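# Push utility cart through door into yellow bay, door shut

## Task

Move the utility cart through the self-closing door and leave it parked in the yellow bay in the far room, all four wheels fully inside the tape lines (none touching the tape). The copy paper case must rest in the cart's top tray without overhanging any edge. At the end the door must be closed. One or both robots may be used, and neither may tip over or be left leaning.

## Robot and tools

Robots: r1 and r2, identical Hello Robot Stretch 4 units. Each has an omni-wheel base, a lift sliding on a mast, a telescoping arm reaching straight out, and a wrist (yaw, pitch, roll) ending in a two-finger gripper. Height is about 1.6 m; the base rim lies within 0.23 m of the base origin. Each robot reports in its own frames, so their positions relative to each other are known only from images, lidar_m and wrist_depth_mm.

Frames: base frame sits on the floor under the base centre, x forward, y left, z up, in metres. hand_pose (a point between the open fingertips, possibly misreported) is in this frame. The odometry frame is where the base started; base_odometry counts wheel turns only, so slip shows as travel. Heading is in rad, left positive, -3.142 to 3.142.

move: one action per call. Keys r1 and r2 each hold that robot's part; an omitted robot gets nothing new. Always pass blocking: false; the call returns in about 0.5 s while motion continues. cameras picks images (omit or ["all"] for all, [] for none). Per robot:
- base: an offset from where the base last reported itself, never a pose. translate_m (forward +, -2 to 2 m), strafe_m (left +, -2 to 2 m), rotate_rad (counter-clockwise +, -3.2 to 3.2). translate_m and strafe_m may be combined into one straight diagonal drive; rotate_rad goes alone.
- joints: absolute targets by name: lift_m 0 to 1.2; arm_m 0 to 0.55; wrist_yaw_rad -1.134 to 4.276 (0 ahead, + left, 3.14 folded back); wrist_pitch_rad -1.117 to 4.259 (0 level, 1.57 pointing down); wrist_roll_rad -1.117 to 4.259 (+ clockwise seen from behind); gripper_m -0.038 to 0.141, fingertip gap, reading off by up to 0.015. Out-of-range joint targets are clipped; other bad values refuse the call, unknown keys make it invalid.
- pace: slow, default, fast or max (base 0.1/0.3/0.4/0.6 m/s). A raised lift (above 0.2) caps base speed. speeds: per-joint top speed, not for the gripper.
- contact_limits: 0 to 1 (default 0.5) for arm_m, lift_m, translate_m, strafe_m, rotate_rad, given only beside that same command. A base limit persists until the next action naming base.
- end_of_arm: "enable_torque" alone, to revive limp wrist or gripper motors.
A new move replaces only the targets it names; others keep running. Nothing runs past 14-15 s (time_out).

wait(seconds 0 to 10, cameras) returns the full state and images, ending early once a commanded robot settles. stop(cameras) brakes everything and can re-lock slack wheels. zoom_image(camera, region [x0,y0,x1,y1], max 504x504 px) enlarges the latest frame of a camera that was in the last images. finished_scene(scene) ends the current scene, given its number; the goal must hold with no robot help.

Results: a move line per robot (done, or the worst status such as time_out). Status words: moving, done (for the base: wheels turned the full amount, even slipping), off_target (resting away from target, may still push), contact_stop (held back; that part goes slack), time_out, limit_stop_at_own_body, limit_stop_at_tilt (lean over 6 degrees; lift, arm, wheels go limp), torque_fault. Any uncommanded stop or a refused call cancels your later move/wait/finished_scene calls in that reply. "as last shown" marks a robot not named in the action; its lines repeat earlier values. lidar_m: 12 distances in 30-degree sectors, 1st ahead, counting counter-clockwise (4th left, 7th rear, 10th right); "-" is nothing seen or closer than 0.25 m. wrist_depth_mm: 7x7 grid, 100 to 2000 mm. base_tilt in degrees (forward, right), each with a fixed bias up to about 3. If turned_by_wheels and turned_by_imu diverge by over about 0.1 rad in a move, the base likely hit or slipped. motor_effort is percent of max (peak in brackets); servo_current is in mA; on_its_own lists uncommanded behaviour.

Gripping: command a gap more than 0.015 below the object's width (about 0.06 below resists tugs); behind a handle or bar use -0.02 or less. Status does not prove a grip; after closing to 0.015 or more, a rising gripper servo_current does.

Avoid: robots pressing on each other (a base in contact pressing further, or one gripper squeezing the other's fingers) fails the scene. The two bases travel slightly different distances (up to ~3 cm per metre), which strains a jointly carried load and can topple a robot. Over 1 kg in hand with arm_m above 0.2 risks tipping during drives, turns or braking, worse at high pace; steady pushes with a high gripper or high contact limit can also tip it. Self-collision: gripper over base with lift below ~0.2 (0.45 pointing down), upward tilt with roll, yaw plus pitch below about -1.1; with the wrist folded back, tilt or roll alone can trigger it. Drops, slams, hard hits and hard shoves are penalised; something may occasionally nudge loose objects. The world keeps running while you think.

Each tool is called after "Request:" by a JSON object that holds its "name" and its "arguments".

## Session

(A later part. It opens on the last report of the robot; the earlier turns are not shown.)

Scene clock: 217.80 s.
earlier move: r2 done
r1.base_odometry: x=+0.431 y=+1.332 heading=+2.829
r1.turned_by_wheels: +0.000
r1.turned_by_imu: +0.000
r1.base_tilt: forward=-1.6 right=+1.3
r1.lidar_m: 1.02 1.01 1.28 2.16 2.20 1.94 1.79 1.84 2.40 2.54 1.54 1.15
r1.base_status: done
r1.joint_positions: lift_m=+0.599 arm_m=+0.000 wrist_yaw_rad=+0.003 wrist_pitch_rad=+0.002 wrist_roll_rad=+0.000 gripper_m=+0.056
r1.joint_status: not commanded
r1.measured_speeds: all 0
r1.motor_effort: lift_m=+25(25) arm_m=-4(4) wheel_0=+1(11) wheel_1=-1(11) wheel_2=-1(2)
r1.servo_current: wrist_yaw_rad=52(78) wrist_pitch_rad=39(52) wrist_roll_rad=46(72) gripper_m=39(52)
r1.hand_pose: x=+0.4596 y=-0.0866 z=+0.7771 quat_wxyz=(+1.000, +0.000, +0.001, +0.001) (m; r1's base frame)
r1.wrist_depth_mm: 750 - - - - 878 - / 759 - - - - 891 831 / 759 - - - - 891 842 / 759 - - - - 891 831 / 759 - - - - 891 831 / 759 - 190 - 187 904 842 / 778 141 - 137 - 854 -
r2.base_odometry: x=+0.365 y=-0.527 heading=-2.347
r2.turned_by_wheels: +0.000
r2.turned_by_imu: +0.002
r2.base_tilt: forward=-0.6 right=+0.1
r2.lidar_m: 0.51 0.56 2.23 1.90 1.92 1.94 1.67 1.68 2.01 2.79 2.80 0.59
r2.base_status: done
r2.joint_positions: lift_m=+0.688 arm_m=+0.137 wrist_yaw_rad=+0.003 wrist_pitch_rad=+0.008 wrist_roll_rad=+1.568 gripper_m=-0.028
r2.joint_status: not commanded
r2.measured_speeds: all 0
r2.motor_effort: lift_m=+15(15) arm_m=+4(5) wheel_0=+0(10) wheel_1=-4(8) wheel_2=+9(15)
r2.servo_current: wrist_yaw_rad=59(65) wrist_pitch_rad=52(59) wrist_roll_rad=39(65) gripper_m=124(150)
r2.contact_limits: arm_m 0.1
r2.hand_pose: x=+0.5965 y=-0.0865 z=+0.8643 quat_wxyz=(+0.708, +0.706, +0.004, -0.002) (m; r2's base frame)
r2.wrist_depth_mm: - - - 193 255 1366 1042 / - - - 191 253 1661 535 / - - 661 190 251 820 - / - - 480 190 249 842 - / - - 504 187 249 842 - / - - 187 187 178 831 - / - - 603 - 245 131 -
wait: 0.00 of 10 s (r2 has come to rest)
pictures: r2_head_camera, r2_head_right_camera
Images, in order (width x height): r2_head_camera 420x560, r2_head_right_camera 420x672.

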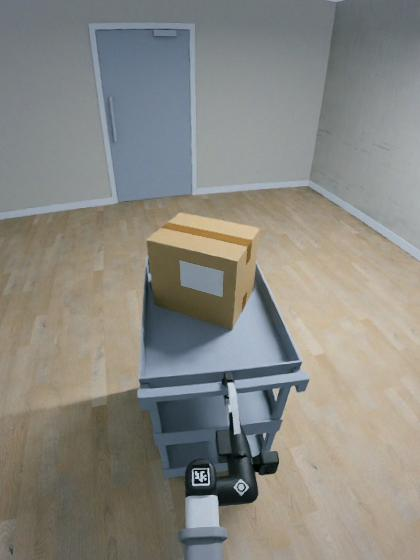

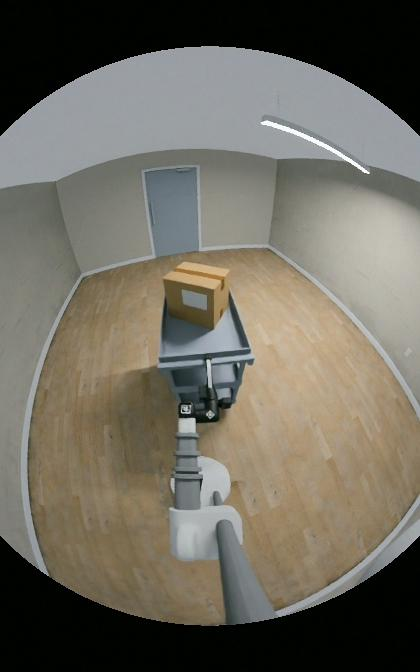

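Request:
{"name": "move", "arguments": {"blocking": false, "r1": {"base":{"rotate_rad":-0.05},"joints":{"wrist_yaw_rad":3.09}}, "cameras": []}}

Request:
{"name": "wait", "arguments": {"seconds": 3, "cameras": ["r1_head_camera"]}}

Request:
{"name": "move", "arguments": {"blocking": false, "r1": {"base":{"translate_m":0.5,"strafe_m":-0.1}}, "cameras": []}}

Request:
{"name": "wait", "arguments": {"seconds": 4, "cameras": ["r1_head_camera","r1_head_left_camera","r1_head_right_camera"]}}

Scene clock: 244.30 s.
move: r1 moving
r1.base_odometry: x=+0.431 y=+1.332 heading=+2.779
r1.turned_by_wheels: -0.050
r1.turned_by_imu: -0.050
r1.base_tilt: forward=-1.6 right=+1.3
r1.lidar_m: 1.02 1.01 1.20 2.16 2.21 2.00 1.80 1.84 2.33 2.54 1.62 1.16
r1.base_status: rotate_rad moving
r1.joint_positions: lift_m=+0.599 arm_m=+0.000 wrist_yaw_rad=+0.586 wrist_pitch_rad=+0.002 wrist_roll_rad=+0.000 gripper_m=+0.056
r1.joint_status: wrist_yaw_rad moving
r1.measured_speeds: translate_m=+0.000 strafe_m=+0.000 rotate_rad=+0.000 lift_m=+0.000 arm_m=+0.000 wrist_yaw_rad=+1.820 wrist_pitch_rad=+0.000 wrist_roll_rad=+0.000
r1.motor_effort: lift_m=+25(25) arm_m=-4(4) wheel_0=+2(6) wheel_1=+1(6) wheel_2=+2(4)
r1.servo_current: wrist_yaw_rad=98(137) wrist_pitch_rad=46(46) wrist_roll_rad=46(65) gripper_m=46(46)
r1.hand_pose: x=+0.4595 y=+0.0868 z=+0.7771 quat_wxyz=(+0.957, +0.000, +0.001, +0.289) (m; r1's base frame)
r1.wrist_depth_mm: - - 842 - - - - / - - 831 - - - - / - - 842 - - - - / - - 842 - - - - / - - 842 - - - - / - - 189 878 187 - - / - 140 189 137 - - -
r2: as last shown
r2.turned_by_imu: +0.000
r2.base_tilt: forward=-0.7 right=+0.0
r2.lidar_m: 0.54 0.57 2.24 1.91 1.93 1.95 1.67 1.68 1.98 2.81 2.80 0.57
r2.motor_effort: lift_m=+15(15) arm_m=+4(4) wheel_0=+0(0) wheel_1=-4(5) wheel_2=+9(10)
r2.servo_current: wrist_yaw_rad=46(59) wrist_pitch_rad=52(52) wrist_roll_rad=46(59) gripper_m=130(137)
r2.contact_limits: arm_m 0.1
r2.wrist_depth_mm: - - - 193 255 1366 1042 / - - - 191 252 1708 535 / - - 661 190 252 820 - / - - 477 190 249 842 - / - - 508 189 249 842 - / - - 186 186 178 842 - / - - 603 - 245 131 -
pictures: none
No camera images: "cameras" was empty.

Scene clock: 246.13 s.
earlier move: r1 done
r1.base_odometry: x=+0.431 y=+1.332 heading=+2.779
r1.turned_by_wheels: +0.000
r1.turned_by_imu: +0.000
r1.base_tilt: forward=-1.6 right=+1.3
r1.lidar_m: 1.04 1.02 1.20 2.16 2.18 2.00 1.81 1.85 2.32 2.55 1.63 1.15
r1.base_status: done
r1.joint_positions: lift_m=+0.599 arm_m=+0.000 wrist_yaw_rad=+3.087 wrist_pitch_rad=+0.002 wrist_roll_rad=+0.000 gripper_m=+0.056
r1.joint_status: all done
r1.measured_speeds: all 0
r1.motor_effort: lift_m=+25(25) arm_m=-4(4) wheel_0=+1(6) wheel_1=+1(6) wheel_2=+2(4)
r1.servo_current: wrist_yaw_rad=39(137) wrist_pitch_rad=46(52) wrist_roll_rad=72(72) gripper_m=39(46)
r1.hand_pose: x=-0.1123 y=+0.1030 z=+0.7771 quat_wxyz=(+0.027, -0.001, +0.000, +1.000) (m; r1's base frame)
r1.wrist_depth_mm: - 137 - - - - - / - 138 - - - - - / 111 138 208 - - - - / 128 141 243 - - - - / - - - - - - - / - - 190 - 187 - - / - 164 1661 143 1808 1708 1863
r2.base_odometry: x=+0.365 y=-0.527 heading=-2.347
r2.turned_by_wheels: +0.000
r2.turned_by_imu: +0.000
r2.base_tilt: forward=-0.6 right=+0.1
r2.lidar_m: 0.54 0.59 2.23 1.92 1.92 1.94 1.66 1.67 2.00 2.78 2.82 0.57
r2.base_status: not commanded
r2.joint_positions: lift_m=+0.688 arm_m=+0.137 wrist_yaw_rad=+0.003 wrist_pitch_rad=+0.008 wrist_roll_rad=+1.568 gripper_m=-0.028
r2.joint_status: not commanded
r2.measured_speeds: all 0
r2.motor_effort: lift_m=+15(15) arm_m=+4(4) wheel_0=+0(1) wheel_1=-4(5) wheel_2=+9(10)
r2.servo_current: wrist_yaw_rad=52(65) wrist_pitch_rad=52(52) wrist_roll_rad=46(59) gripper_m=137(137)
r2.contact_limits: arm_m 0.1
r2.hand_pose: x=+0.5965 y=-0.0865 z=+0.8643 quat_wxyz=(+0.708, +0.706, +0.004, -0.002) (m; r2's base frame)
r2.wrist_depth_mm: - - - 193 254 1366 1060 / - - - 192 253 1661 535 / - - 668 190 251 820 - / - - 477 190 250 854 - / - - 500 187 248 854 - / - - 187 186 178 831 - / - - 603 - 245 131 -
wait: 1.83 of 3 s (r1 has come to rest)
pictures: r1_head_camera
Images, in order (width x height): r1_head_camera 420x560.

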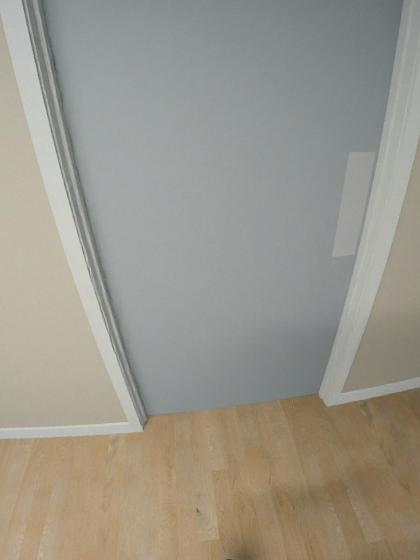

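Scene clock: 246.63 s.
move: r1 moving
r1.base_odometry: x=+0.404 y=+1.349 heading=+2.780
r1.turned_by_wheels: +0.001
r1.turned_by_imu: +0.001
r1.base_tilt: forward=-1.5 right=+1.3
r1.lidar_m: 0.99 0.98 1.19 2.16 2.21 2.02 1.84 1.86 2.35 2.53 1.58 1.14
r1.base_status: translate_m moving; strafe_m moving
r1.joint_positions: lift_m=+0.599 arm_m=+0.000 wrist_yaw_rad=+3.087 wrist_pitch_rad=+0.002 wrist_roll_rad=+0.000 gripper_m=+0.056
r1.joint_status: not commanded
r1.measured_speeds: translate_m=+0.121 strafe_m=-0.023 rotate_rad=+0.003 lift_m=+0.000 arm_m=+0.000 wrist_yaw_rad=+0.000 wrist_pitch_rad=+0.000 wrist_roll_rad=+0.000
r1.motor_effort: lift_m=+25(25) arm_m=-4(4) wheel_0=+8(9) wheel_1=+3(6) wheel_2=-9(9)
r1.servo_current: wrist_yaw_rad=52(65) wrist_pitch_rad=39(46) wrist_roll_rad=52(72) gripper_m=46(46)
r1.hand_pose: x=-0.1123 y=+0.1030 z=+0.7771 quat_wxyz=(+0.027, -0.001, +0.000, +1.000) (m; r1's base frame)
r1.wrist_depth_mm: - 137 - - - - - / - 138 - - - - - / 111 138 206 - - - - / 127 139 239 - - - - / - - - - - - - / - - 190 - 188 - - / - 163 1618 143 1808 1661 1863
r2: as last shown
r2.base_tilt: forward=-0.7 right=+0.1
r2.lidar_m: 0.53 0.57 2.22 1.91 1.93 1.93 1.67 1.67 1.98 2.78 2.82 0.57
r2.motor_effort: lift_m=+15(15) arm_m=+4(4) wheel_0=+0(0) wheel_1=-4(5) wheel_2=+9(10)
r2.servo_current: wrist_yaw_rad=52(52) wrist_pitch_rad=39(59) wrist_roll_rad=46(59) gripper_m=124(130)
r2.contact_limits: arm_m 0.1
r2.wrist_depth_mm: - - - 193 255 1366 1060 / - - - 192 252 1661 539 / - - 668 190 251 809 - / - - 480 190 249 854 - / - - 504 187 247 842 - / - - 186 186 178 820 - / - - 603 - 245 131 -
pictures: none
No camera images: "cameras" was empty.

Scene clock: 249.30 s.
earlier move: r1 done
r1.base_odometry: x=-0.001 y=+1.603 heading=+2.780
r1.turned_by_wheels: +0.000
r1.turned_by_imu: +0.000
r1.base_tilt: forward=-1.6 right=+1.3
r1.lidar_m: 0.56 0.56 0.68 1.28 2.35 2.50 2.29 2.35 2.58 2.39 0.84 0.61
r1.base_status: done
r1.joint_positions: lift_m=+0.600 arm_m=+0.000 wrist_yaw_rad=+3.087 wrist_pitch_rad=+0.002 wrist_roll_rad=+0.000 gripper_m=+0.056
r1.joint_status: not commanded
r1.measured_speeds: all 0
r1.motor_effort: lift_m=+25(25) arm_m=-4(4) wheel_0=+2(10) wheel_1=+3(7) wheel_2=+1(11)
r1.servo_current: wrist_yaw_rad=26(65) wrist_pitch_rad=46(52) wrist_roll_rad=65(72) gripper_m=33(46)
r1.hand_pose: x=-0.1123 y=+0.1030 z=+0.7771 quat_wxyz=(+0.027, -0.001, +0.000, +1.000) (m; r1's base frame)
r1.wrist_depth_mm: - 138 - - - - - / - 138 - - - - - / 112 138 220 - - - - / 129 143 - - - - - / - - - - - - - / - - 193 - 187 - - / 1921 1708 1661 143 1921 1756 1863
r2.base_odometry: x=+0.365 y=-0.527 heading=-2.347
r2.turned_by_wheels: +0.000
r2.turned_by_imu: +0.000
r2.base_tilt: forward=-0.7 right=+0.0
r2.lidar_m: 0.53 0.56 2.22 1.90 1.92 1.92 1.67 1.69 1.99 2.80 2.81 0.56
r2.base_status: not commanded
r2.joint_positions: lift_m=+0.688 arm_m=+0.137 wrist_yaw_rad=+0.003 wrist_pitch_rad=+0.008 wrist_roll_rad=+1.568 gripper_m=-0.028
r2.joint_status: not commanded
r2.measured_speeds: all 0
r2.motor_effort: lift_m=+15(15) arm_m=+3(4) wheel_0=+0(1) wheel_1=-4(5) wheel_2=+9(10)
r2.servo_current: wrist_yaw_rad=46(65) wrist_pitch_rad=46(59) wrist_roll_rad=59(59) gripper_m=137(137)
r2.contact_limits: arm_m 0.1
r2.hand_pose: x=+0.5965 y=-0.0865 z=+0.8643 quat_wxyz=(+0.708, +0.706, +0.004, -0.002) (m; r2's base frame)
r2.wrist_depth_mm: - - - 194 255 1366 1042 / - - - 191 253 1661 535 / - - 654 190 251 831 - / - - 480 190 249 842 - / - - 504 189 247 854 - / - - 187 186 178 809 - / - - 603 - 245 131 -
wait: 2.67 of 4 s (r1 has come to rest)
pictures: r1_head_camera, r1_head_left_camera, r1_head_right_camera
Images, in order (width x height): r1_head_camera 420x560, r1_head_left_camera 420x672, r1_head_right_camera 420x672.

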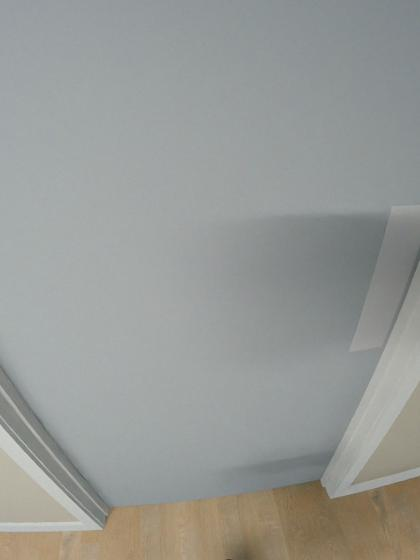

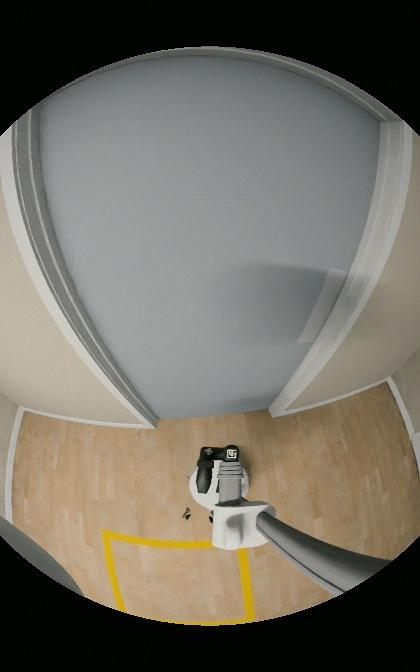

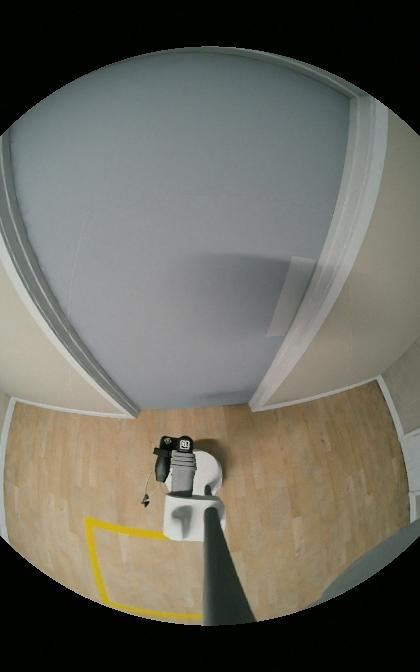

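Request:
{"name": "move", "arguments": {"blocking": false, "r1": {"base":{"translate_m":0.9,"strafe_m":-0.1},"speeds":{},"pace":"slow","contact_limits":{"translate_m":0.7}}, "cameras": []}}

Request:
{"name": "wait", "arguments": {"seconds": 5, "cameras": ["r1_head_left_camera"]}}

Request:
{"name": "wait", "arguments": {"seconds": 5, "cameras": ["r1_head_left_camera","r1_head_right_camera","r2_head_camera"]}}

r1: "speeds" must be an object that gives a speed for at least one key that is commanded beside it, as in {"wrist_pitch_rad": 1.82}; or leave "speeds" out
Scene clock: 262.37 s.
r1.base_odometry: x=-0.001 y=+1.603 heading=+2.780
r1.turned_by_wheels: +0.000
r1.turned_by_imu: +0.000
r1.base_tilt: forward=-1.6 right=+1.3
r1.lidar_m: 0.56 0.58 0.68 1.30 2.35 2.52 2.30 2.32 2.57 2.40 0.84 0.61
r1.base_status: done
r1.joint_positions: lift_m=+0.600 arm_m=+0.000 wrist_yaw_rad=+3.087 wrist_pitch_rad=+0.002 wrist_roll_rad=+0.000 gripper_m=+0.056
r1.joint_status: not commanded
r1.measured_speeds: all 0
r1.motor_effort: lift_m=+25(25) arm_m=-4(4) wheel_0=+2(10) wheel_1=+3(7) wheel_2=+1(11)
r1.servo_current: wrist_yaw_rad=52(65) wrist_pitch_rad=46(52) wrist_roll_rad=39(72) gripper_m=39(46)
r1.hand_pose: x=-0.1123 y=+0.1030 z=+0.7771 quat_wxyz=(+0.027, -0.001, +0.000, +1.000) (m; r1's base frame)
r1.wrist_depth_mm: - 137 - - - - - / - 138 - - - - - / 112 138 220 - - - - / 129 143 - - - - - / - - - - - - - / - - 193 - 187 - - / 1921 1756 1618 143 1921 1756 1863
r2.base_odometry: x=+0.365 y=-0.527 heading=-2.347
r2.turned_by_wheels: +0.000
r2.turned_by_imu: +0.000
r2.base_tilt: forward=-0.6 right=+0.1
r2.lidar_m: 0.54 0.56 2.22 1.90 1.92 1.97 1.69 1.67 2.00 2.81 2.81 0.58
r2.base_status: not commanded
r2.joint_positions: lift_m=+0.688 arm_m=+0.137 wrist_yaw_rad=+0.003 wrist_pitch_rad=+0.008 wrist_roll_rad=+1.568 gripper_m=-0.028
r2.joint_status: not commanded
r2.measured_speeds: all 0
r2.motor_effort: lift_m=+15(15) arm_m=+4(4) wheel_0=+0(1) wheel_1=-4(5) wheel_2=+9(10)
r2.servo_current: wrist_yaw_rad=52(65) wrist_pitch_rad=52(59) wrist_roll_rad=52(59) gripper_m=130(137)
r2.contact_limits: arm_m 0.1
r2.hand_pose: x=+0.5965 y=-0.0865 z=+0.8643 quat_wxyz=(+0.708, +0.706, +0.004, -0.002) (m; r2's base frame)
r2.wrist_depth_mm: - - - 193 254 1366 1042 / - - - 192 253 1618 539 / - - 661 190 252 831 - / - - 477 190 249 854 - / - - 504 189 248 842 - / - - 187 187 178 831 - / - - 603 - 245 131 -
pictures: none

not run: a call was refused earlier in this reply.

not run: a call was refused earlier in this reply.

Request:
{"name": "move", "arguments": {"blocking": false, "r1": {"base":{"translate_m":0.9,"strafe_m":-0.1},"pace":"slow","contact_limits":{"translate_m":0.7}}, "cameras": []}}

Request:
{"name": "wait", "arguments": {"seconds": 5, "cameras": ["r1_head_left_camera"]}}

Request:
{"name": "wait", "arguments": {"seconds": 5, "cameras": ["r1_head_left_camera","r1_head_right_camera","r2_head_camera"]}}

Scene clock: 268.20 s.
move: r1 moving
r1.base_odometry: x=-0.013 y=+1.608 heading=+2.780
r1.turned_by_wheels: +0.000
r1.turned_by_imu: +0.000
r1.base_tilt: forward=-1.6 right=+1.3
r1.lidar_m: 0.52 0.53 0.66 1.26 2.36 2.56 2.32 2.35 2.59 2.38 0.80 0.61
r1.base_status: translate_m moving; strafe_m moving
r1.joint_positions: lift_m=+0.600 arm_m=+0.000 wrist_yaw_rad=+3.087 wrist_pitch_rad=+0.002 wrist_roll_rad=+0.000 gripper_m=+0.056
r1.joint_status: not commanded
r1.measured_speeds: translate_m=+0.049 strafe_m=-0.005 rotate_rad=+0.001 lift_m=+0.000 arm_m=+0.000 wrist_yaw_rad=+0.000 wrist_pitch_rad=+0.000 wrist_roll_rad=+0.000
r1.motor_effort: lift_m=+25(25) arm_m=-4(4) wheel_0=+5(7) wheel_1=+2(6) wheel_2=-4(7)
r1.servo_current: wrist_yaw_rad=46(65) wrist_pitch_rad=46(52) wrist_roll_rad=46(59) gripper_m=39(46)
r1.contact_limits: translate_m 0.7
r1.hand_pose: x=-0.1123 y=+0.1030 z=+0.7771 quat_wxyz=(+0.027, -0.001, +0.000, +1.000) (m; r1's base frame)
r1.wrist_depth_mm: - 137 - - - - - / - 138 - - - - - / 112 138 219 - - - - / 129 143 - - - - - / - - - - - - - / - - 194 - 187 - - / 1921 1708 1618 143 1756 1756 1863
r2.base_odometry: x=+0.365 y=-0.527 heading=-2.347
r2.turned_by_wheels: +0.000
r2.turned_by_imu: +0.000
r2.base_tilt: forward=-0.7 right=+0.1
r2.lidar_m: 0.52 0.57 2.21 1.89 1.92 1.94 1.68 1.66 1.98 2.80 2.81 0.59
r2.base_status: not commanded
r2.joint_positions: lift_m=+0.688 arm_m=+0.137 wrist_yaw_rad=+0.003 wrist_pitch_rad=+0.008 wrist_roll_rad=+1.568 gripper_m=-0.028
r2.joint_status: not commanded
r2.measured_speeds: all 0
r2.motor_effort: lift_m=+15(15) arm_m=+4(4) wheel_0=+0(0) wheel_1=-4(4) wheel_2=+10(10)
r2.servo_current: wrist_yaw_rad=52(65) wrist_pitch_rad=52(52) wrist_roll_rad=39(59) gripper_m=130(137)
r2.contact_limits: arm_m 0.1
r2.hand_pose: x=+0.5965 y=-0.0865 z=+0.8643 quat_wxyz=(+0.708, +0.706, +0.004, -0.002) (m; r2's base frame)
r2.wrist_depth_mm: - - - 193 254 1366 1042 / - - - 192 253 1661 535 / - - 661 190 252 831 - / - - 480 190 250 842 - / - - 504 188 248 842 - / - - 187 187 178 842 - / - - 597 - 245 131 -
pictures: none
No camera images: "cameras" was empty.

Scene clock: 273.20 s.
earlier move: r1 moving
r1.base_odometry: x=-0.446 y=+1.830 heading=+2.780
r1.turned_by_wheels: +0.000
r1.turned_by_imu: +0.086
r1.base_tilt: forward=-1.8 right=+1.4
r1.lidar_m: 0.25 0.25 0.25 0.47 2.49 2.94 2.78 2.86 2.45 0.40 0.40 0.25
r1.base_status: translate_m moving; strafe_m moving
r1.joint_positions: lift_m=+0.600 arm_m=+0.000 wrist_yaw_rad=+3.097 wrist_pitch_rad=+0.002 wrist_roll_rad=+0.000 gripper_m=+0.056
r1.joint_status: not commanded
r1.measured_speeds: translate_m=+0.099 strafe_m=-0.011 rotate_rad=+0.005 lift_m=+0.000 arm_m=+0.000 wrist_yaw_rad=+0.000 wrist_pitch_rad=+0.000 wrist_roll_rad=+0.000
r1.motor_effort: lift_m=+24(25) arm_m=+6(6) wheel_0=+6(23) wheel_1=+16(20) wheel_2=-20(23)
r1.servo_current: wrist_yaw_rad=46(78) wrist_pitch_rad=39(52) wrist_roll_rad=39(65) gripper_m=33(52)
r1.contact_limits: translate_m 0.7
r1.hand_pose: x=-0.1135 y=+0.1002 z=+0.7772 quat_wxyz=(+0.022, -0.001, +0.000, +1.000) (m; r1's base frame)
r1.wrist_depth_mm: - 136 - - - - - / - 136 - - - - - / 105 137 188 - - - - / 121 137 285 - - - - / - - - - - - - / - - 194 - 188 - - / 1921 1661 1756 153 1863 1661 1921
r2.base_odometry: x=+0.365 y=-0.527 heading=-2.347
r2.turned_by_wheels: +0.000
r2.turned_by_imu: +0.001
r2.base_tilt: forward=-0.7 right=+0.1
r2.lidar_m: 0.54 0.58 2.20 1.90 1.90 1.92 1.68 1.67 2.00 2.80 2.82 0.58
r2.base_status: not commanded
r2.joint_positions: lift_m=+0.688 arm_m=+0.137 wrist_yaw_rad=+0.003 wrist_pitch_rad=+0.008 wrist_roll_rad=+1.568 gripper_m=-0.028
r2.joint_status: not commanded
r2.measured_speeds: all 0
r2.motor_effort: lift_m=+15(15) arm_m=+3(4) wheel_0=+0(1) wheel_1=-4(5) wheel_2=+10(10)
r2.servo_current: wrist_yaw_rad=46(65) wrist_pitch_rad=52(59) wrist_roll_rad=39(59) gripper_m=137(137)
r2.contact_limits: arm_m 0.1
r2.hand_pose: x=+0.5965 y=-0.0865 z=+0.8643 quat_wxyz=(+0.708, +0.706, +0.004, -0.002) (m; r2's base frame)
r2.wrist_depth_mm: - - - 193 255 1366 1060 / - - - 191 253 1661 539 / - - 661 190 252 831 - / - - 477 190 250 854 - / - - 504 188 249 842 - / - - 187 187 178 831 - / - - 603 - 246 131 -
wait: 5.00 s; no rest
pictures: r1_head_left_camera
Images, in order (width x height): r1_head_left_camera 420x672.

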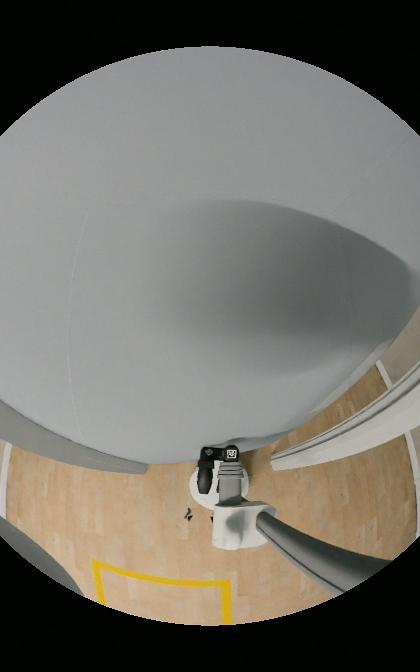

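Scene clock: 278.20 s.
earlier move: r1 done
r1.base_odometry: x=-0.807 y=+2.015 heading=+2.780
r1.turned_by_wheels: +0.000
r1.turned_by_imu: +0.347
r1.base_tilt: forward=-1.8 right=+1.4
r1.lidar_m: 0.25 0.25 0.25 0.28 3.00 3.06 3.08 0.62 0.57 2.42 2.86 0.33
r1.base_status: done
r1.joint_positions: lift_m=+0.600 arm_m=+0.000 wrist_yaw_rad=+3.098 wrist_pitch_rad=+0.002 wrist_roll_rad=+0.000 gripper_m=+0.056
r1.joint_status: not commanded
r1.measured_speeds: all 0
r1.motor_effort: lift_m=+21(25) arm_m=+7(8) wheel_0=+3(23) wheel_1=+8(20) wheel_2=-10(23)
r1.servo_current: wrist_yaw_rad=72(78) wrist_pitch_rad=46(52) wrist_roll_rad=33(65) gripper_m=33(52)
r1.contact_limits: translate_m 0.7
r1.hand_pose: x=-0.1137 y=+0.0998 z=+0.7775 quat_wxyz=(+0.022, -0.001, +0.000, +1.000) (m; r1's base frame)
r1.wrist_depth_mm: - 136 - - - - - / - 137 220 - - - - / 107 136 181 - - - - / 123 137 278 - - - - / - - - - - - - / - - 194 - 187 - - / 1983 1756 1808 153 1863 1708 1863
r2.base_odometry: x=+0.365 y=-0.527 heading=-2.347
r2.turned_by_wheels: +0.000
r2.turned_by_imu: +0.001
r2.base_tilt: forward=-0.7 right=+0.1
r2.lidar_m: 0.54 0.57 2.22 1.91 1.91 1.92 1.64 1.68 2.01 2.79 2.80 0.55
r2.base_status: not commanded
r2.joint_positions: lift_m=+0.688 arm_m=+0.137 wrist_yaw_rad=+0.003 wrist_pitch_rad=+0.008 wrist_roll_rad=+1.568 gripper_m=-0.028
r2.joint_status: not commanded
r2.measured_speeds: all 0
r2.motor_effort: lift_m=+15(15) arm_m=+4(4) wheel_0=+0(1) wheel_1=-4(5) wheel_2=+10(10)
r2.servo_current: wrist_yaw_rad=39(65) wrist_pitch_rad=59(59) wrist_roll_rad=39(65) gripper_m=130(137)
r2.contact_limits: arm_m 0.1
r2.hand_pose: x=+0.5965 y=-0.0865 z=+0.8643 quat_wxyz=(+0.708, +0.706, +0.004, -0.002) (m; r2's base frame)
r2.wrist_depth_mm: - - - 193 255 1366 1060 / - - - 191 253 1708 535 / - - 668 190 251 831 - / - - 480 190 249 866 - / - - 504 188 247 854 - / - - 187 187 178 831 - / - - 603 - 244 131 -
wait: 5.00 s; at rest by 4.97 s
pictures: r1_head_left_camera, r1_head_right_camera, r2_head_camera
Images, in order (width x height): r1_head_left_camera 420x672, r1_head_right_camera 420x672, r2_head_camera 420x560.

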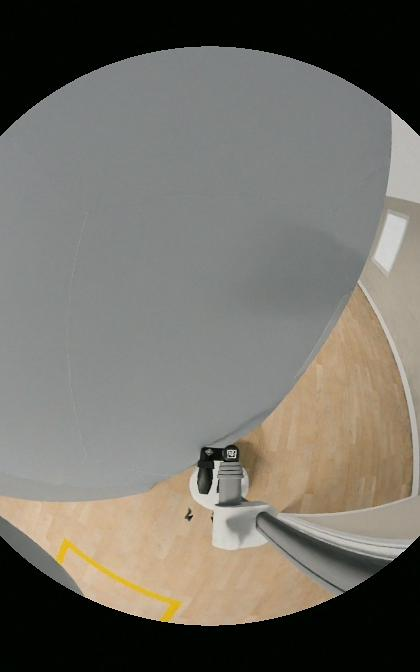

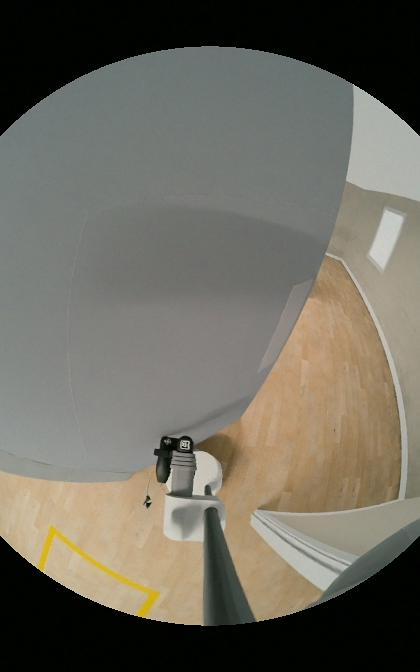

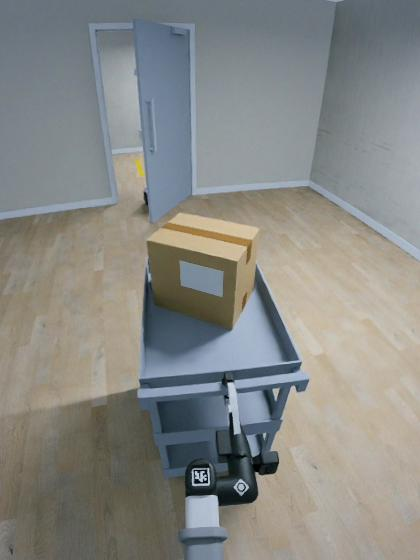

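Request:
{"name": "move", "arguments": {"blocking": false, "r1": {"base":{"translate_m":0.4,"strafe_m":-0.2},"pace":"slow","contact_limits":{"translate_m":0.7,"strafe_m":0.7}}, "cameras": []}}

Request:
{"name": "wait", "arguments": {"seconds": 6, "cameras": ["r1_head_left_camera","r1_head_right_camera","r2_head_camera"]}}

Request:
{"name": "zoom_image", "arguments": {"camera": "r2_head_camera", "region": [60, 0, 260, 240]}}

r1: "contact_limits": translate_m and strafe_m are given together and make one move, which takes one limit: state it under one of them only
Scene clock: 286.23 s.
r1.base_odometry: x=-0.807 y=+2.015 heading=+2.780
r1.turned_by_wheels: +0.000
r1.turned_by_imu: +0.000
r1.base_tilt: forward=-1.7 right=+1.4
r1.lidar_m: 0.25 0.27 0.25 0.26 0.55 3.07 3.08 0.61 0.55 2.42 2.86 0.31
r1.base_status: done
r1.joint_positions: lift_m=+0.600 arm_m=+0.000 wrist_yaw_rad=+3.098 wrist_pitch_rad=+0.002 wrist_roll_rad=+0.000 gripper_m=+0.056
r1.joint_status: not commanded
r1.measured_speeds: all 0
r1.motor_effort: lift_m=+21(25) arm_m=+7(8) wheel_0=+3(23) wheel_1=+9(20) wheel_2=-10(23)
r1.servo_current: wrist_yaw_rad=59(78) wrist_pitch_rad=39(52) wrist_roll_rad=46(65) gripper_m=46(52)
r1.contact_limits: translate_m 0.7
r1.hand_pose: x=-0.1137 y=+0.0998 z=+0.7775 quat_wxyz=(+0.022, -0.001, +0.000, +1.000) (m; r1's base frame)
r1.wrist_depth_mm: - 136 - - - - - / - 136 221 - - - - / 107 136 182 - - - - / 123 137 256 - - - - / - - - - - - - / - - 194 - 187 - - / 1983 1756 1756 153 1863 1661 1863
r2.base_odometry: x=+0.365 y=-0.527 heading=-2.347
r2.turned_by_wheels: +0.000
r2.turned_by_imu: +0.000
r2.base_tilt: forward=-0.7 right=+0.1
r2.lidar_m: 0.53 0.56 2.25 1.92 1.89 1.94 1.67 1.66 1.98 2.80 2.83 0.56
r2.base_status: not commanded
r2.joint_positions: lift_m=+0.688 arm_m=+0.137 wrist_yaw_rad=+0.003 wrist_pitch_rad=+0.008 wrist_roll_rad=+1.568 gripper_m=-0.028
r2.joint_status: not commanded
r2.measured_speeds: all 0
r2.motor_effort: lift_m=+15(15) arm_m=+4(4) wheel_0=+0(1) wheel_1=-4(5) wheel_2=+9(10)
r2.servo_current: wrist_yaw_rad=39(65) wrist_pitch_rad=39(59) wrist_roll_rad=52(65) gripper_m=130(137)
r2.contact_limits: arm_m 0.1
r2.hand_pose: x=+0.5965 y=-0.0865 z=+0.8643 quat_wxyz=(+0.708, +0.706, +0.004, -0.002) (m; r2's base frame)
r2.wrist_depth_mm: - - - 193 254 1366 1042 / - - - 192 253 1661 535 / - - 661 191 251 820 - / - - 480 190 250 842 - / - - 508 188 247 842 - / - - 187 186 178 831 - / - - 609 - 244 131 -
pictures: none

not run: a call was refused earlier in this reply.

Scaled by 2.100 from the camera's 420x560 image, which has a finer 1200x1600 frame.

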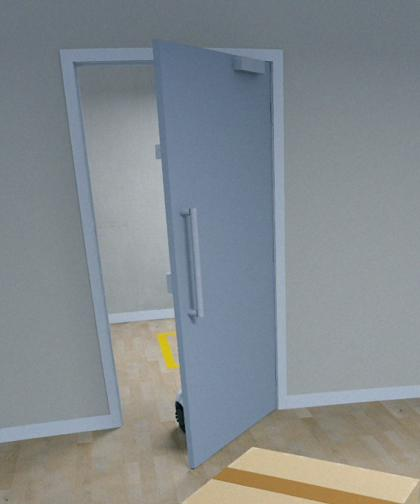

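Request:
{"name": "move", "arguments": {"blocking": false, "r1": {"base":{"translate_m":0.4,"strafe_m":-0.2},"pace":"slow","contact_limits":{"translate_m":0.7}}, "cameras": []}}

Request:
{"name": "wait", "arguments": {"seconds": 6, "cameras": ["r1_head_left_camera","r1_head_right_camera","r2_head_camera"]}}

Request:
{"name": "zoom_image", "arguments": {"camera": "r2_head_camera", "region": [60, 0, 260, 240]}}

Scene clock: 294.27 s.
move: r1 moving
r1.base_odometry: x=-0.817 y=+2.025 heading=+2.780
r1.turned_by_wheels: +0.000
r1.turned_by_imu: +0.020
r1.base_tilt: forward=-2.0 right=+1.5
r1.lidar_m: 0.25 0.25 0.25 0.26 2.97 3.09 3.09 0.60 0.55 2.42 2.90 0.33
r1.base_status: translate_m moving; strafe_m moving
r1.joint_positions: lift_m=+0.600 arm_m=+0.000 wrist_yaw_rad=+3.098 wrist_pitch_rad=+0.002 wrist_roll_rad=+0.000 gripper_m=+0.056
r1.joint_status: not commanded
r1.measured_speeds: translate_m=+0.048 strafe_m=-0.025 rotate_rad=+0.000 lift_m=+0.000 arm_m=+0.000 wrist_yaw_rad=+0.000 wrist_pitch_rad=+0.000 wrist_roll_rad=+0.000
r1.motor_effort: lift_m=+21(21) arm_m=+7(7) wheel_0=+4(5) wheel_1=+13(15) wheel_2=-19(19)
r1.servo_current: wrist_yaw_rad=52(85) wrist_pitch_rad=39(52) wrist_roll_rad=33(59) gripper_m=39(46)
r1.contact_limits: translate_m 0.7
r1.hand_pose: x=-0.1137 y=+0.0998 z=+0.7775 quat_wxyz=(+0.022, -0.001, +0.000, +1.000) (m; r1's base frame)
r1.wrist_depth_mm: - 136 - - - - - / - 136 221 - - - - / 107 136 182 - - - - / 123 137 255 - - - - / - - - - - - - / - - 194 - 187 - - / 1863 1708 1708 153 1808 1708 1921
r2.base_odometry: x=+0.365 y=-0.527 heading=-2.347
r2.turned_by_wheels: +0.000
r2.turned_by_imu: +0.000
r2.base_tilt: forward=-0.7 right=+0.1
r2.lidar_m: 0.55 0.56 2.23 1.92 1.92 1.94 1.65 1.67 1.98 2.80 2.80 0.56
r2.base_status: not commanded
r2.joint_positions: lift_m=+0.688 arm_m=+0.137 wrist_yaw_rad=+0.003 wrist_pitch_rad=+0.008 wrist_roll_rad=+1.568 gripper_m=-0.028
r2.joint_status: not commanded
r2.measured_speeds: all 0
r2.motor_effort: lift_m=+15(15) arm_m=+4(4) wheel_0=+0(1) wheel_1=-4(5) wheel_2=+9(10)
r2.servo_current: wrist_yaw_rad=52(59) wrist_pitch_rad=46(52) wrist_roll_rad=52(65) gripper_m=130(137)
r2.contact_limits: arm_m 0.1
r2.hand_pose: x=+0.5965 y=-0.0865 z=+0.8643 quat_wxyz=(+0.708, +0.706, +0.004, -0.002) (m; r2's base frame)
r2.wrist_depth_mm: - - - 193 254 1366 1060 / - - - 191 253 1661 539 / - - 654 190 252 820 - / - - 480 190 249 854 - / - - 508 189 248 842 - / - - 187 186 178 831 - / - - 603 - 245 131 -
pictures: none
No camera images: "cameras" was empty.

Scene clock: 299.40 s.
earlier move: r1 done
r1.base_odometry: x=-1.110 y=+2.343 heading=+2.780
r1.turned_by_wheels: +0.000
r1.turned_by_imu: +0.320
r1.base_tilt: forward=-1.6 right=+1.3
r1.lidar_m: 0.25 0.25 0.25 0.25 0.49 3.41 0.80 0.80 2.50 2.70 2.43 0.39
r1.base_status: done
r1.joint_positions: lift_m=+0.600 arm_m=+0.000 wrist_yaw_rad=+3.098 wrist_pitch_rad=+0.002 wrist_roll_rad=+0.000 gripper_m=+0.056
r1.joint_status: not commanded
r1.measured_speeds: all 0
r1.motor_effort: lift_m=+21(21) arm_m=+6(8) wheel_0=+4(14) wheel_1=+8(17) wheel_2=-9(20)
r1.servo_current: wrist_yaw_rad=46(85) wrist_pitch_rad=39(52) wrist_roll_rad=46(65) gripper_m=39(52)
r1.contact_limits: translate_m 0.7
r1.hand_pose: x=-0.1137 y=+0.0998 z=+0.7775 quat_wxyz=(+0.022, -0.001, +0.000, +1.000) (m; r1's base frame)
r1.wrist_depth_mm: - 136 - - - - - / - 136 - - - - - / 106 137 190 - - - - / 122 137 289 - - - - / - - - - - - - / - - 194 - 187 - - / - 151 1618 153 1808 1708 1863
r2.base_odometry: x=+0.365 y=-0.527 heading=-2.347
r2.turned_by_wheels: +0.000
r2.turned_by_imu: +0.001
r2.base_tilt: forward=-0.6 right=+0.1
r2.lidar_m: 0.54 0.56 2.21 1.92 1.93 1.95 1.67 1.66 1.98 2.82 2.82 0.58
r2.base_status: not commanded
r2.joint_positions: lift_m=+0.688 arm_m=+0.137 wrist_yaw_rad=+0.003 wrist_pitch_rad=+0.008 wrist_roll_rad=+1.568 gripper_m=-0.028
r2.joint_status: not commanded
r2.measured_speeds: all 0
r2.motor_effort: lift_m=+15(15) arm_m=+4(4) wheel_0=+0(1) wheel_1=-4(5) wheel_2=+9(10)
r2.servo_current: wrist_yaw_rad=46(59) wrist_pitch_rad=59(59) wrist_roll_rad=59(65) gripper_m=137(137)
r2.contact_limits: arm_m 0.1
r2.hand_pose: x=+0.5965 y=-0.0865 z=+0.8643 quat_wxyz=(+0.708, +0.706, +0.004, -0.002) (m; r2's base frame)
r2.wrist_depth_mm: - - - 193 254 1366 1042 / - - - 192 252 1661 535 / - - 661 191 250 831 - / - - 480 189 250 854 - / - - 504 188 248 854 - / - - 187 187 178 842 - / - - 603 - 245 131 -
wait: 5.13 of 6 s (r1 has come to rest)
pictures: r1_head_left_camera, r1_head_right_camera, r2_head_camera
Images, in order (width x height): r1_head_left_camera 420x672, r1_head_right_camera 420x672, r2_head_camera 420x560.

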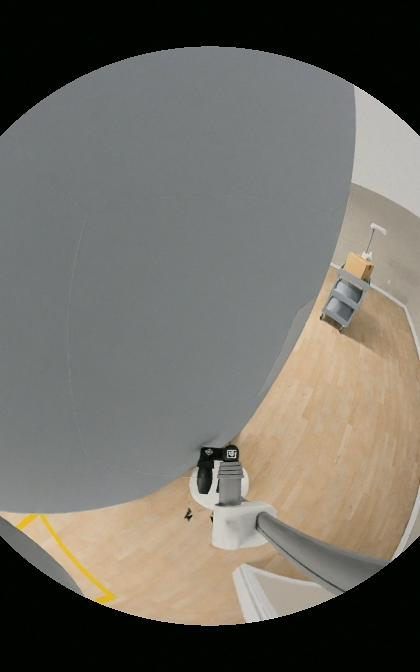

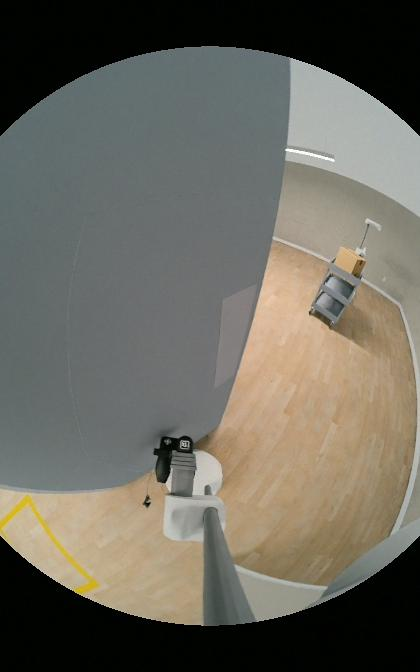

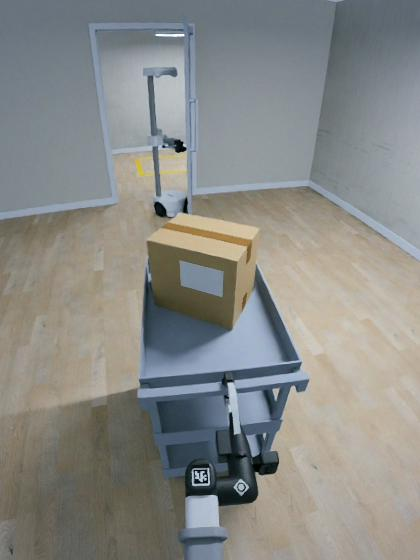

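Scaled by 2.100 from the camera's 420x560 image, which has a finer 1200x1600 frame.

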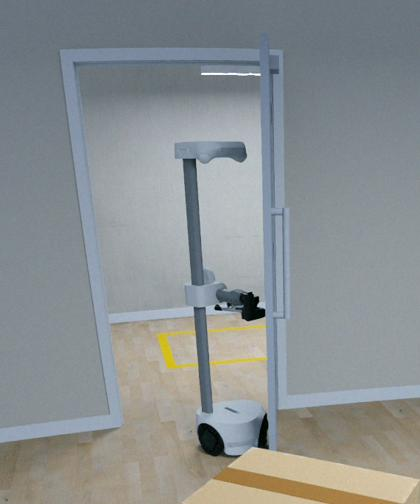

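Request:
{"name": "move", "arguments": {"blocking": false, "r1": {"base":{"translate_m":0.25,"strafe_m":-0.1},"pace":"slow","contact_limits":{"translate_m":0.6}}, "cameras": []}}

Request:
{"name": "wait", "arguments": {"seconds": 6, "cameras": ["r1_head_left_camera","r1_head_right_camera","r2_head_camera"]}}

Request:
{"name": "zoom_image", "arguments": {"camera": "r2_head_camera", "region": [60, 0, 260, 240]}}

Scene clock: 306.87 s.
move: r1 moving
r1.base_odometry: x=-1.120 y=+2.352 heading=+2.780
r1.turned_by_wheels: +0.000
r1.turned_by_imu: +0.000
r1.base_tilt: forward=-1.6 right=+1.3
r1.lidar_m: 0.25 0.25 0.25 0.25 0.50 3.43 0.80 0.80 2.50 2.72 2.43 0.40
r1.base_status: translate_m moving; strafe_m moving
r1.joint_positions: lift_m=+0.600 arm_m=+0.000 wrist_yaw_rad=+3.098 wrist_pitch_rad=+0.002 wrist_roll_rad=+0.000 gripper_m=+0.056
r1.joint_status: not commanded
r1.measured_speeds: translate_m=+0.048 strafe_m=-0.020 rotate_rad=-0.002 lift_m=+0.000 arm_m=+0.000 wrist_yaw_rad=+0.000 wrist_pitch_rad=+0.000 wrist_roll_rad=+0.000
r1.motor_effort: lift_m=+21(21) arm_m=+6(7) wheel_0=+6(8) wheel_1=+10(12) wheel_2=-13(13)
r1.servo_current: wrist_yaw_rad=65(72) wrist_pitch_rad=52(52) wrist_roll_rad=59(59) gripper_m=39(46)
r1.contact_limits: translate_m 0.6
r1.hand_pose: x=-0.1137 y=+0.0998 z=+0.7775 quat_wxyz=(+0.022, -0.001, +0.000, +1.000) (m; r1's base frame)
r1.wrist_depth_mm: - 136 - - - - - / - 136 - - - - - / 106 137 189 - - - - / 121 137 286 - - - - / - - - - - - - / - - 193 - 187 - - / - 140 991 153 1863 1708 1921
r2: as last shown
r2.turned_by_imu: +0.000
r2.base_tilt: forward=-0.7 right=+0.1
r2.lidar_m: 0.51 0.59 2.20 1.90 1.92 1.93 1.66 1.67 1.98 2.80 2.83 0.60
r2.motor_effort: lift_m=+15(15) arm_m=+4(4) wheel_0=+0(1) wheel_1=-4(4) wheel_2=+10(10)
r2.servo_current: wrist_yaw_rad=59(59) wrist_pitch_rad=46(59) wrist_roll_rad=46(52) gripper_m=130(137)
r2.contact_limits: arm_m 0.1
r2.wrist_depth_mm: - - - 193 255 1397 1042 / - - - 192 252 1708 539 / - - 661 191 252 820 - / - - 480 190 249 842 - / - - 504 188 248 842 - / - - 187 187 178 831 - / - - 603 - 246 131 -
pictures: none
No camera images: "cameras" was empty.

Scene clock: 310.27 s.
earlier move: r1 done
r1.base_odometry: x=-1.309 y=+2.525 heading=+2.781
r1.turned_by_wheels: +0.000
r1.turned_by_imu: -0.001
r1.base_tilt: forward=-1.6 right=+1.2
r1.lidar_m: 0.25 0.25 - 0.25 0.36 3.67 1.01 1.22 2.55 2.76 2.18 2.17
r1.base_status: done
r1.joint_positions: lift_m=+0.600 arm_m=+0.000 wrist_yaw_rad=+3.093 wrist_pitch_rad=+0.002 wrist_roll_rad=+0.000 gripper_m=+0.056
r1.joint_status: not commanded
r1.measured_speeds: all 0
r1.motor_effort: lift_m=+21(21) arm_m=+5(7) wheel_0=+6(9) wheel_1=+7(13) wheel_2=-6(13)
r1.servo_current: wrist_yaw_rad=39(85) wrist_pitch_rad=39(52) wrist_roll_rad=46(78) gripper_m=39(52)
r1.contact_limits: translate_m 0.6
r1.hand_pose: x=-0.1130 y=+0.1014 z=+0.7775 quat_wxyz=(+0.024, -0.001, +0.000, +1.000) (m; r1's base frame)
r1.wrist_depth_mm: - 137 1160 - - - - / - 137 1118 - - - - / 109 137 202 - - - - / 123 138 274 - - - - / - - 1138 - - - - / - - 192 - 187 - - / 1708 151 1118 153 1808 1661 1863
r2.base_odometry: x=+0.365 y=-0.527 heading=-2.347
r2.turned_by_wheels: +0.000
r2.turned_by_imu: +0.000
r2.base_tilt: forward=-0.7 right=+0.1
r2.lidar_m: 0.53 0.54 2.20 1.91 1.92 1.94 1.66 1.68 1.97 2.80 2.81 0.59
r2.base_status: not commanded
r2.joint_positions: lift_m=+0.688 arm_m=+0.137 wrist_yaw_rad=+0.003 wrist_pitch_rad=+0.008 wrist_roll_rad=+1.568 gripper_m=-0.028
r2.joint_status: not commanded
r2.measured_speeds: all 0
r2.motor_effort: lift_m=+15(15) arm_m=+4(4) wheel_0=+0(1) wheel_1=-4(5) wheel_2=+9(10)
r2.servo_current: wrist_yaw_rad=46(59) wrist_pitch_rad=46(59) wrist_roll_rad=39(65) gripper_m=130(137)
r2.contact_limits: arm_m 0.1
r2.hand_pose: x=+0.5965 y=-0.0865 z=+0.8643 quat_wxyz=(+0.708, +0.706, +0.004, -0.002) (m; r2's base frame)
r2.wrist_depth_mm: - - - 193 255 1366 1060 / - - - 192 253 1708 544 / - - 661 190 251 831 - / - - 480 190 249 854 - / - - 504 188 248 854 - / - - 186 187 178 831 - / - - 603 - 243 131 -
wait: 3.40 of 6 s (r1 has come to rest)
pictures: r1_head_left_camera, r1_head_right_camera, r2_head_camera
Images, in order (width x height): r1_head_left_camera 420x672, r1_head_right_camera 420x672, r2_head_camera 420x560.

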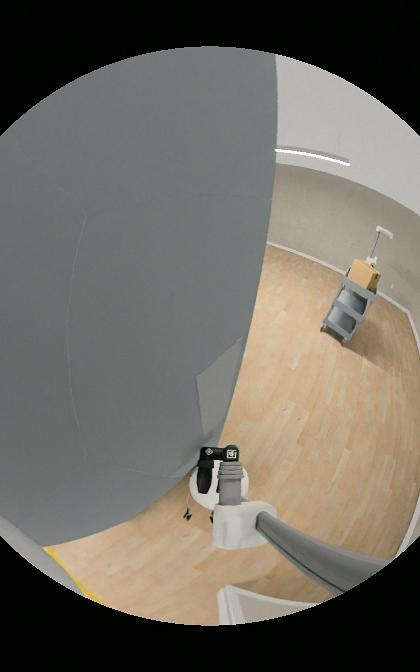

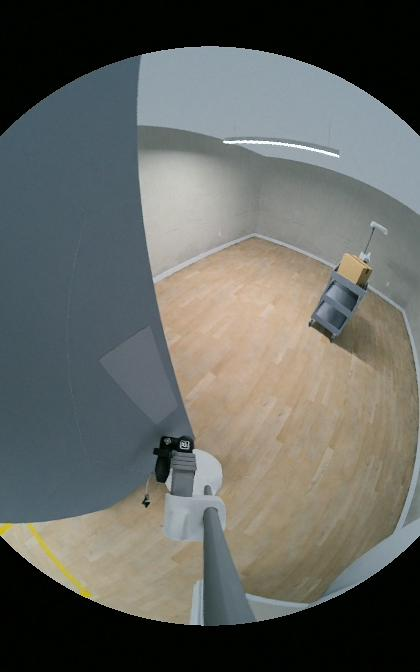

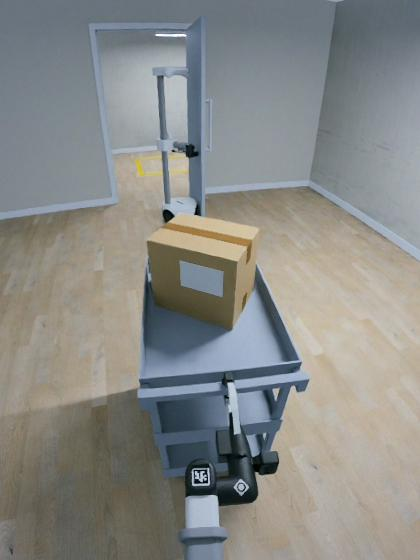

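Scaled by 2.100 from the camera's 420x560 image, which has a finer 1200x1600 frame.

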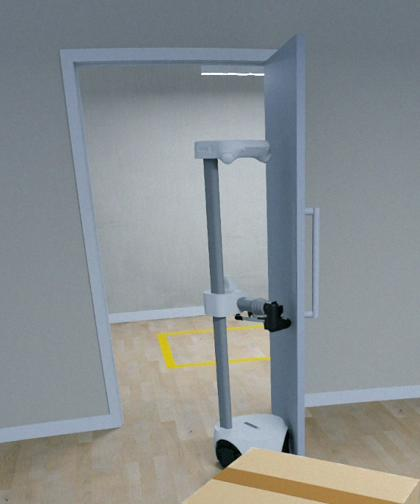

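Request:
{"name": "move", "arguments": {"blocking": false, "r1": {"base":{"translate_m":0.32,"strafe_m":-0.14},"pace":"slow","contact_limits":{"translate_m":0.5}}, "cameras": []}}

Request:
{"name": "wait", "arguments": {"seconds": 6, "cameras": ["r1_head_right_camera","r2_head_camera"]}}

Request:
{"name": "zoom_image", "arguments": {"camera": "r2_head_camera", "region": [60, 0, 260, 240]}}

Scene clock: 314.53 s.
move: r1 moving
r1.base_odometry: x=-1.318 y=+2.534 heading=+2.781
r1.turned_by_wheels: +0.001
r1.turned_by_imu: +0.000
r1.base_tilt: forward=-1.6 right=+1.2
r1.lidar_m: 0.25 0.25 - 0.25 0.39 3.70 1.05 1.24 2.56 2.78 2.15 2.15
r1.base_status: translate_m moving; strafe_m moving
r1.joint_positions: lift_m=+0.600 arm_m=+0.000 wrist_yaw_rad=+3.093 wrist_pitch_rad=+0.002 wrist_roll_rad=+0.000 gripper_m=+0.056
r1.joint_status: not commanded
r1.measured_speeds: translate_m=+0.047 strafe_m=-0.021 rotate_rad=+0.000 lift_m=+0.000 arm_m=+0.000 wrist_yaw_rad=+0.000 wrist_pitch_rad=+0.000 wrist_roll_rad=+0.000
r1.motor_effort: lift_m=+21(21) arm_m=+5(5) wheel_0=+7(11) wheel_1=+8(9) wheel_2=-8(10)
r1.servo_current: wrist_yaw_rad=59(65) wrist_pitch_rad=46(46) wrist_roll_rad=46(46) gripper_m=33(46)
r1.contact_limits: translate_m 0.5
r1.hand_pose: x=-0.1130 y=+0.1014 z=+0.7775 quat_wxyz=(+0.024, -0.001, +0.000, +1.000) (m; r1's base frame)
r1.wrist_depth_mm: - 137 1138 - - - - / - 137 1182 - - - - / 109 137 202 - - - - / 123 138 1118 - - - - / - - 1205 - - - - / - - 193 - 187 - - / 1708 151 189 153 1808 1661 1863
r2: as last shown
r2.lidar_m: 0.53 0.56 2.24 1.91 1.91 1.92 1.67 1.66 2.00 2.80 2.82 0.59
r2.motor_effort: lift_m=+15(15) arm_m=+4(4) wheel_0=+0(1) wheel_1=-4(5) wheel_2=+9(9)
r2.servo_current: wrist_yaw_rad=33(52) wrist_pitch_rad=52(52) wrist_roll_rad=46(59) gripper_m=130(137)
r2.contact_limits: arm_m 0.1
r2.wrist_depth_mm: - - - 193 255 1397 1042 / - - - 191 253 1708 530 / - - 661 190 251 820 - / - - 480 189 251 854 - / - - 504 189 248 854 - / - - 186 186 178 842 - / - - 609 - 244 131 -
pictures: none
No camera images: "cameras" was empty.

Scene clock: 318.73 s.
earlier move: r1 done
r1.base_odometry: x=-1.558 y=+2.769 heading=+2.781
r1.turned_by_wheels: +0.000
r1.turned_by_imu: -0.001
r1.base_tilt: forward=-1.6 right=+1.3
r1.lidar_m: 2.70 2.14 2.09 0.25 0.29 4.01 1.32 1.78 2.64 2.84 1.85 1.84
r1.base_status: done
r1.joint_positions: lift_m=+0.600 arm_m=+0.000 wrist_yaw_rad=+3.093 wrist_pitch_rad=+0.002 wrist_roll_rad=+0.000 gripper_m=+0.056
r1.joint_status: not commanded
r1.measured_speeds: all 0
r1.motor_effort: lift_m=+21(21) arm_m=+5(5) wheel_0=+0(11) wheel_1=+6(11) wheel_2=-2(11)
r1.servo_current: wrist_yaw_rad=59(85) wrist_pitch_rad=46(52) wrist_roll_rad=46(65) gripper_m=46(52)
r1.contact_limits: translate_m 0.5
r1.hand_pose: x=-0.1130 y=+0.1014 z=+0.7775 quat_wxyz=(+0.024, -0.001, +0.000, +1.000) (m; r1's base frame)
r1.wrist_depth_mm: - 137 - - - - - / - 137 - - - - - / 109 137 201 - - - - / 123 138 235 - - - - / - - - - - - - / - - 190 - 187 - - / 1921 1708 188 153 1756 1708 1756
r2.base_odometry: x=+0.365 y=-0.527 heading=-2.347
r2.turned_by_wheels: +0.000
r2.turned_by_imu: +0.001
r2.base_tilt: forward=-0.6 right=+0.0
r2.lidar_m: 0.52 0.56 2.21 1.89 1.92 1.92 1.67 1.69 1.99 2.81 2.82 0.57
r2.base_status: not commanded
r2.joint_positions: lift_m=+0.688 arm_m=+0.137 wrist_yaw_rad=+0.003 wrist_pitch_rad=+0.008 wrist_roll_rad=+1.568 gripper_m=-0.028
r2.joint_status: not commanded
r2.measured_speeds: all 0
r2.motor_effort: lift_m=+15(15) arm_m=+4(4) wheel_0=+0(1) wheel_1=-4(5) wheel_2=+9(10)
r2.servo_current: wrist_yaw_rad=46(59) wrist_pitch_rad=46(59) wrist_roll_rad=46(65) gripper_m=130(143)
r2.contact_limits: arm_m 0.1
r2.hand_pose: x=+0.5965 y=-0.0865 z=+0.8643 quat_wxyz=(+0.708, +0.706, +0.004, -0.002) (m; r2's base frame)
r2.wrist_depth_mm: - - - 193 255 1366 1078 / - - - 191 252 1618 530 / - - 661 190 251 809 - / - - 477 190 249 854 - / - - 504 189 249 854 - / - - 187 187 178 842 - / - - 609 - 244 131 -
wait: 4.20 of 6 s (r1 has come to rest)
pictures: r1_head_right_camera, r2_head_camera
Images, in order (width x height): r1_head_right_camera 420x672, r2_head_camera 420x560.

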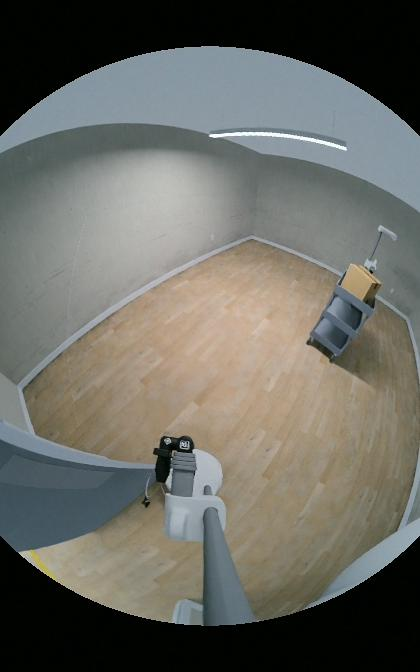

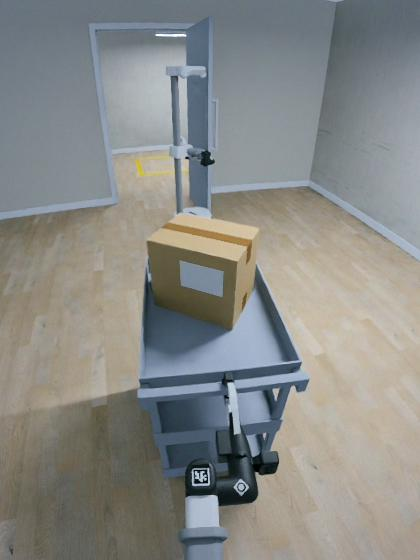

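Scaled by 2.100 from the camera's 420x560 image, which has a finer 1200x1600 frame.

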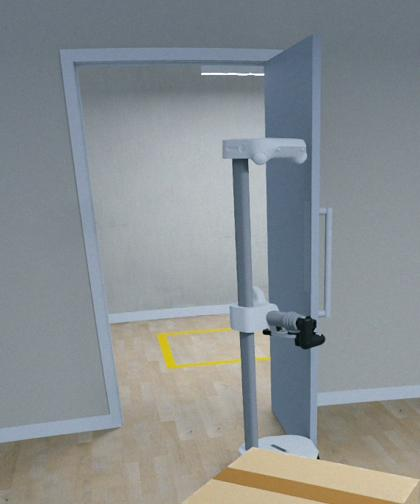

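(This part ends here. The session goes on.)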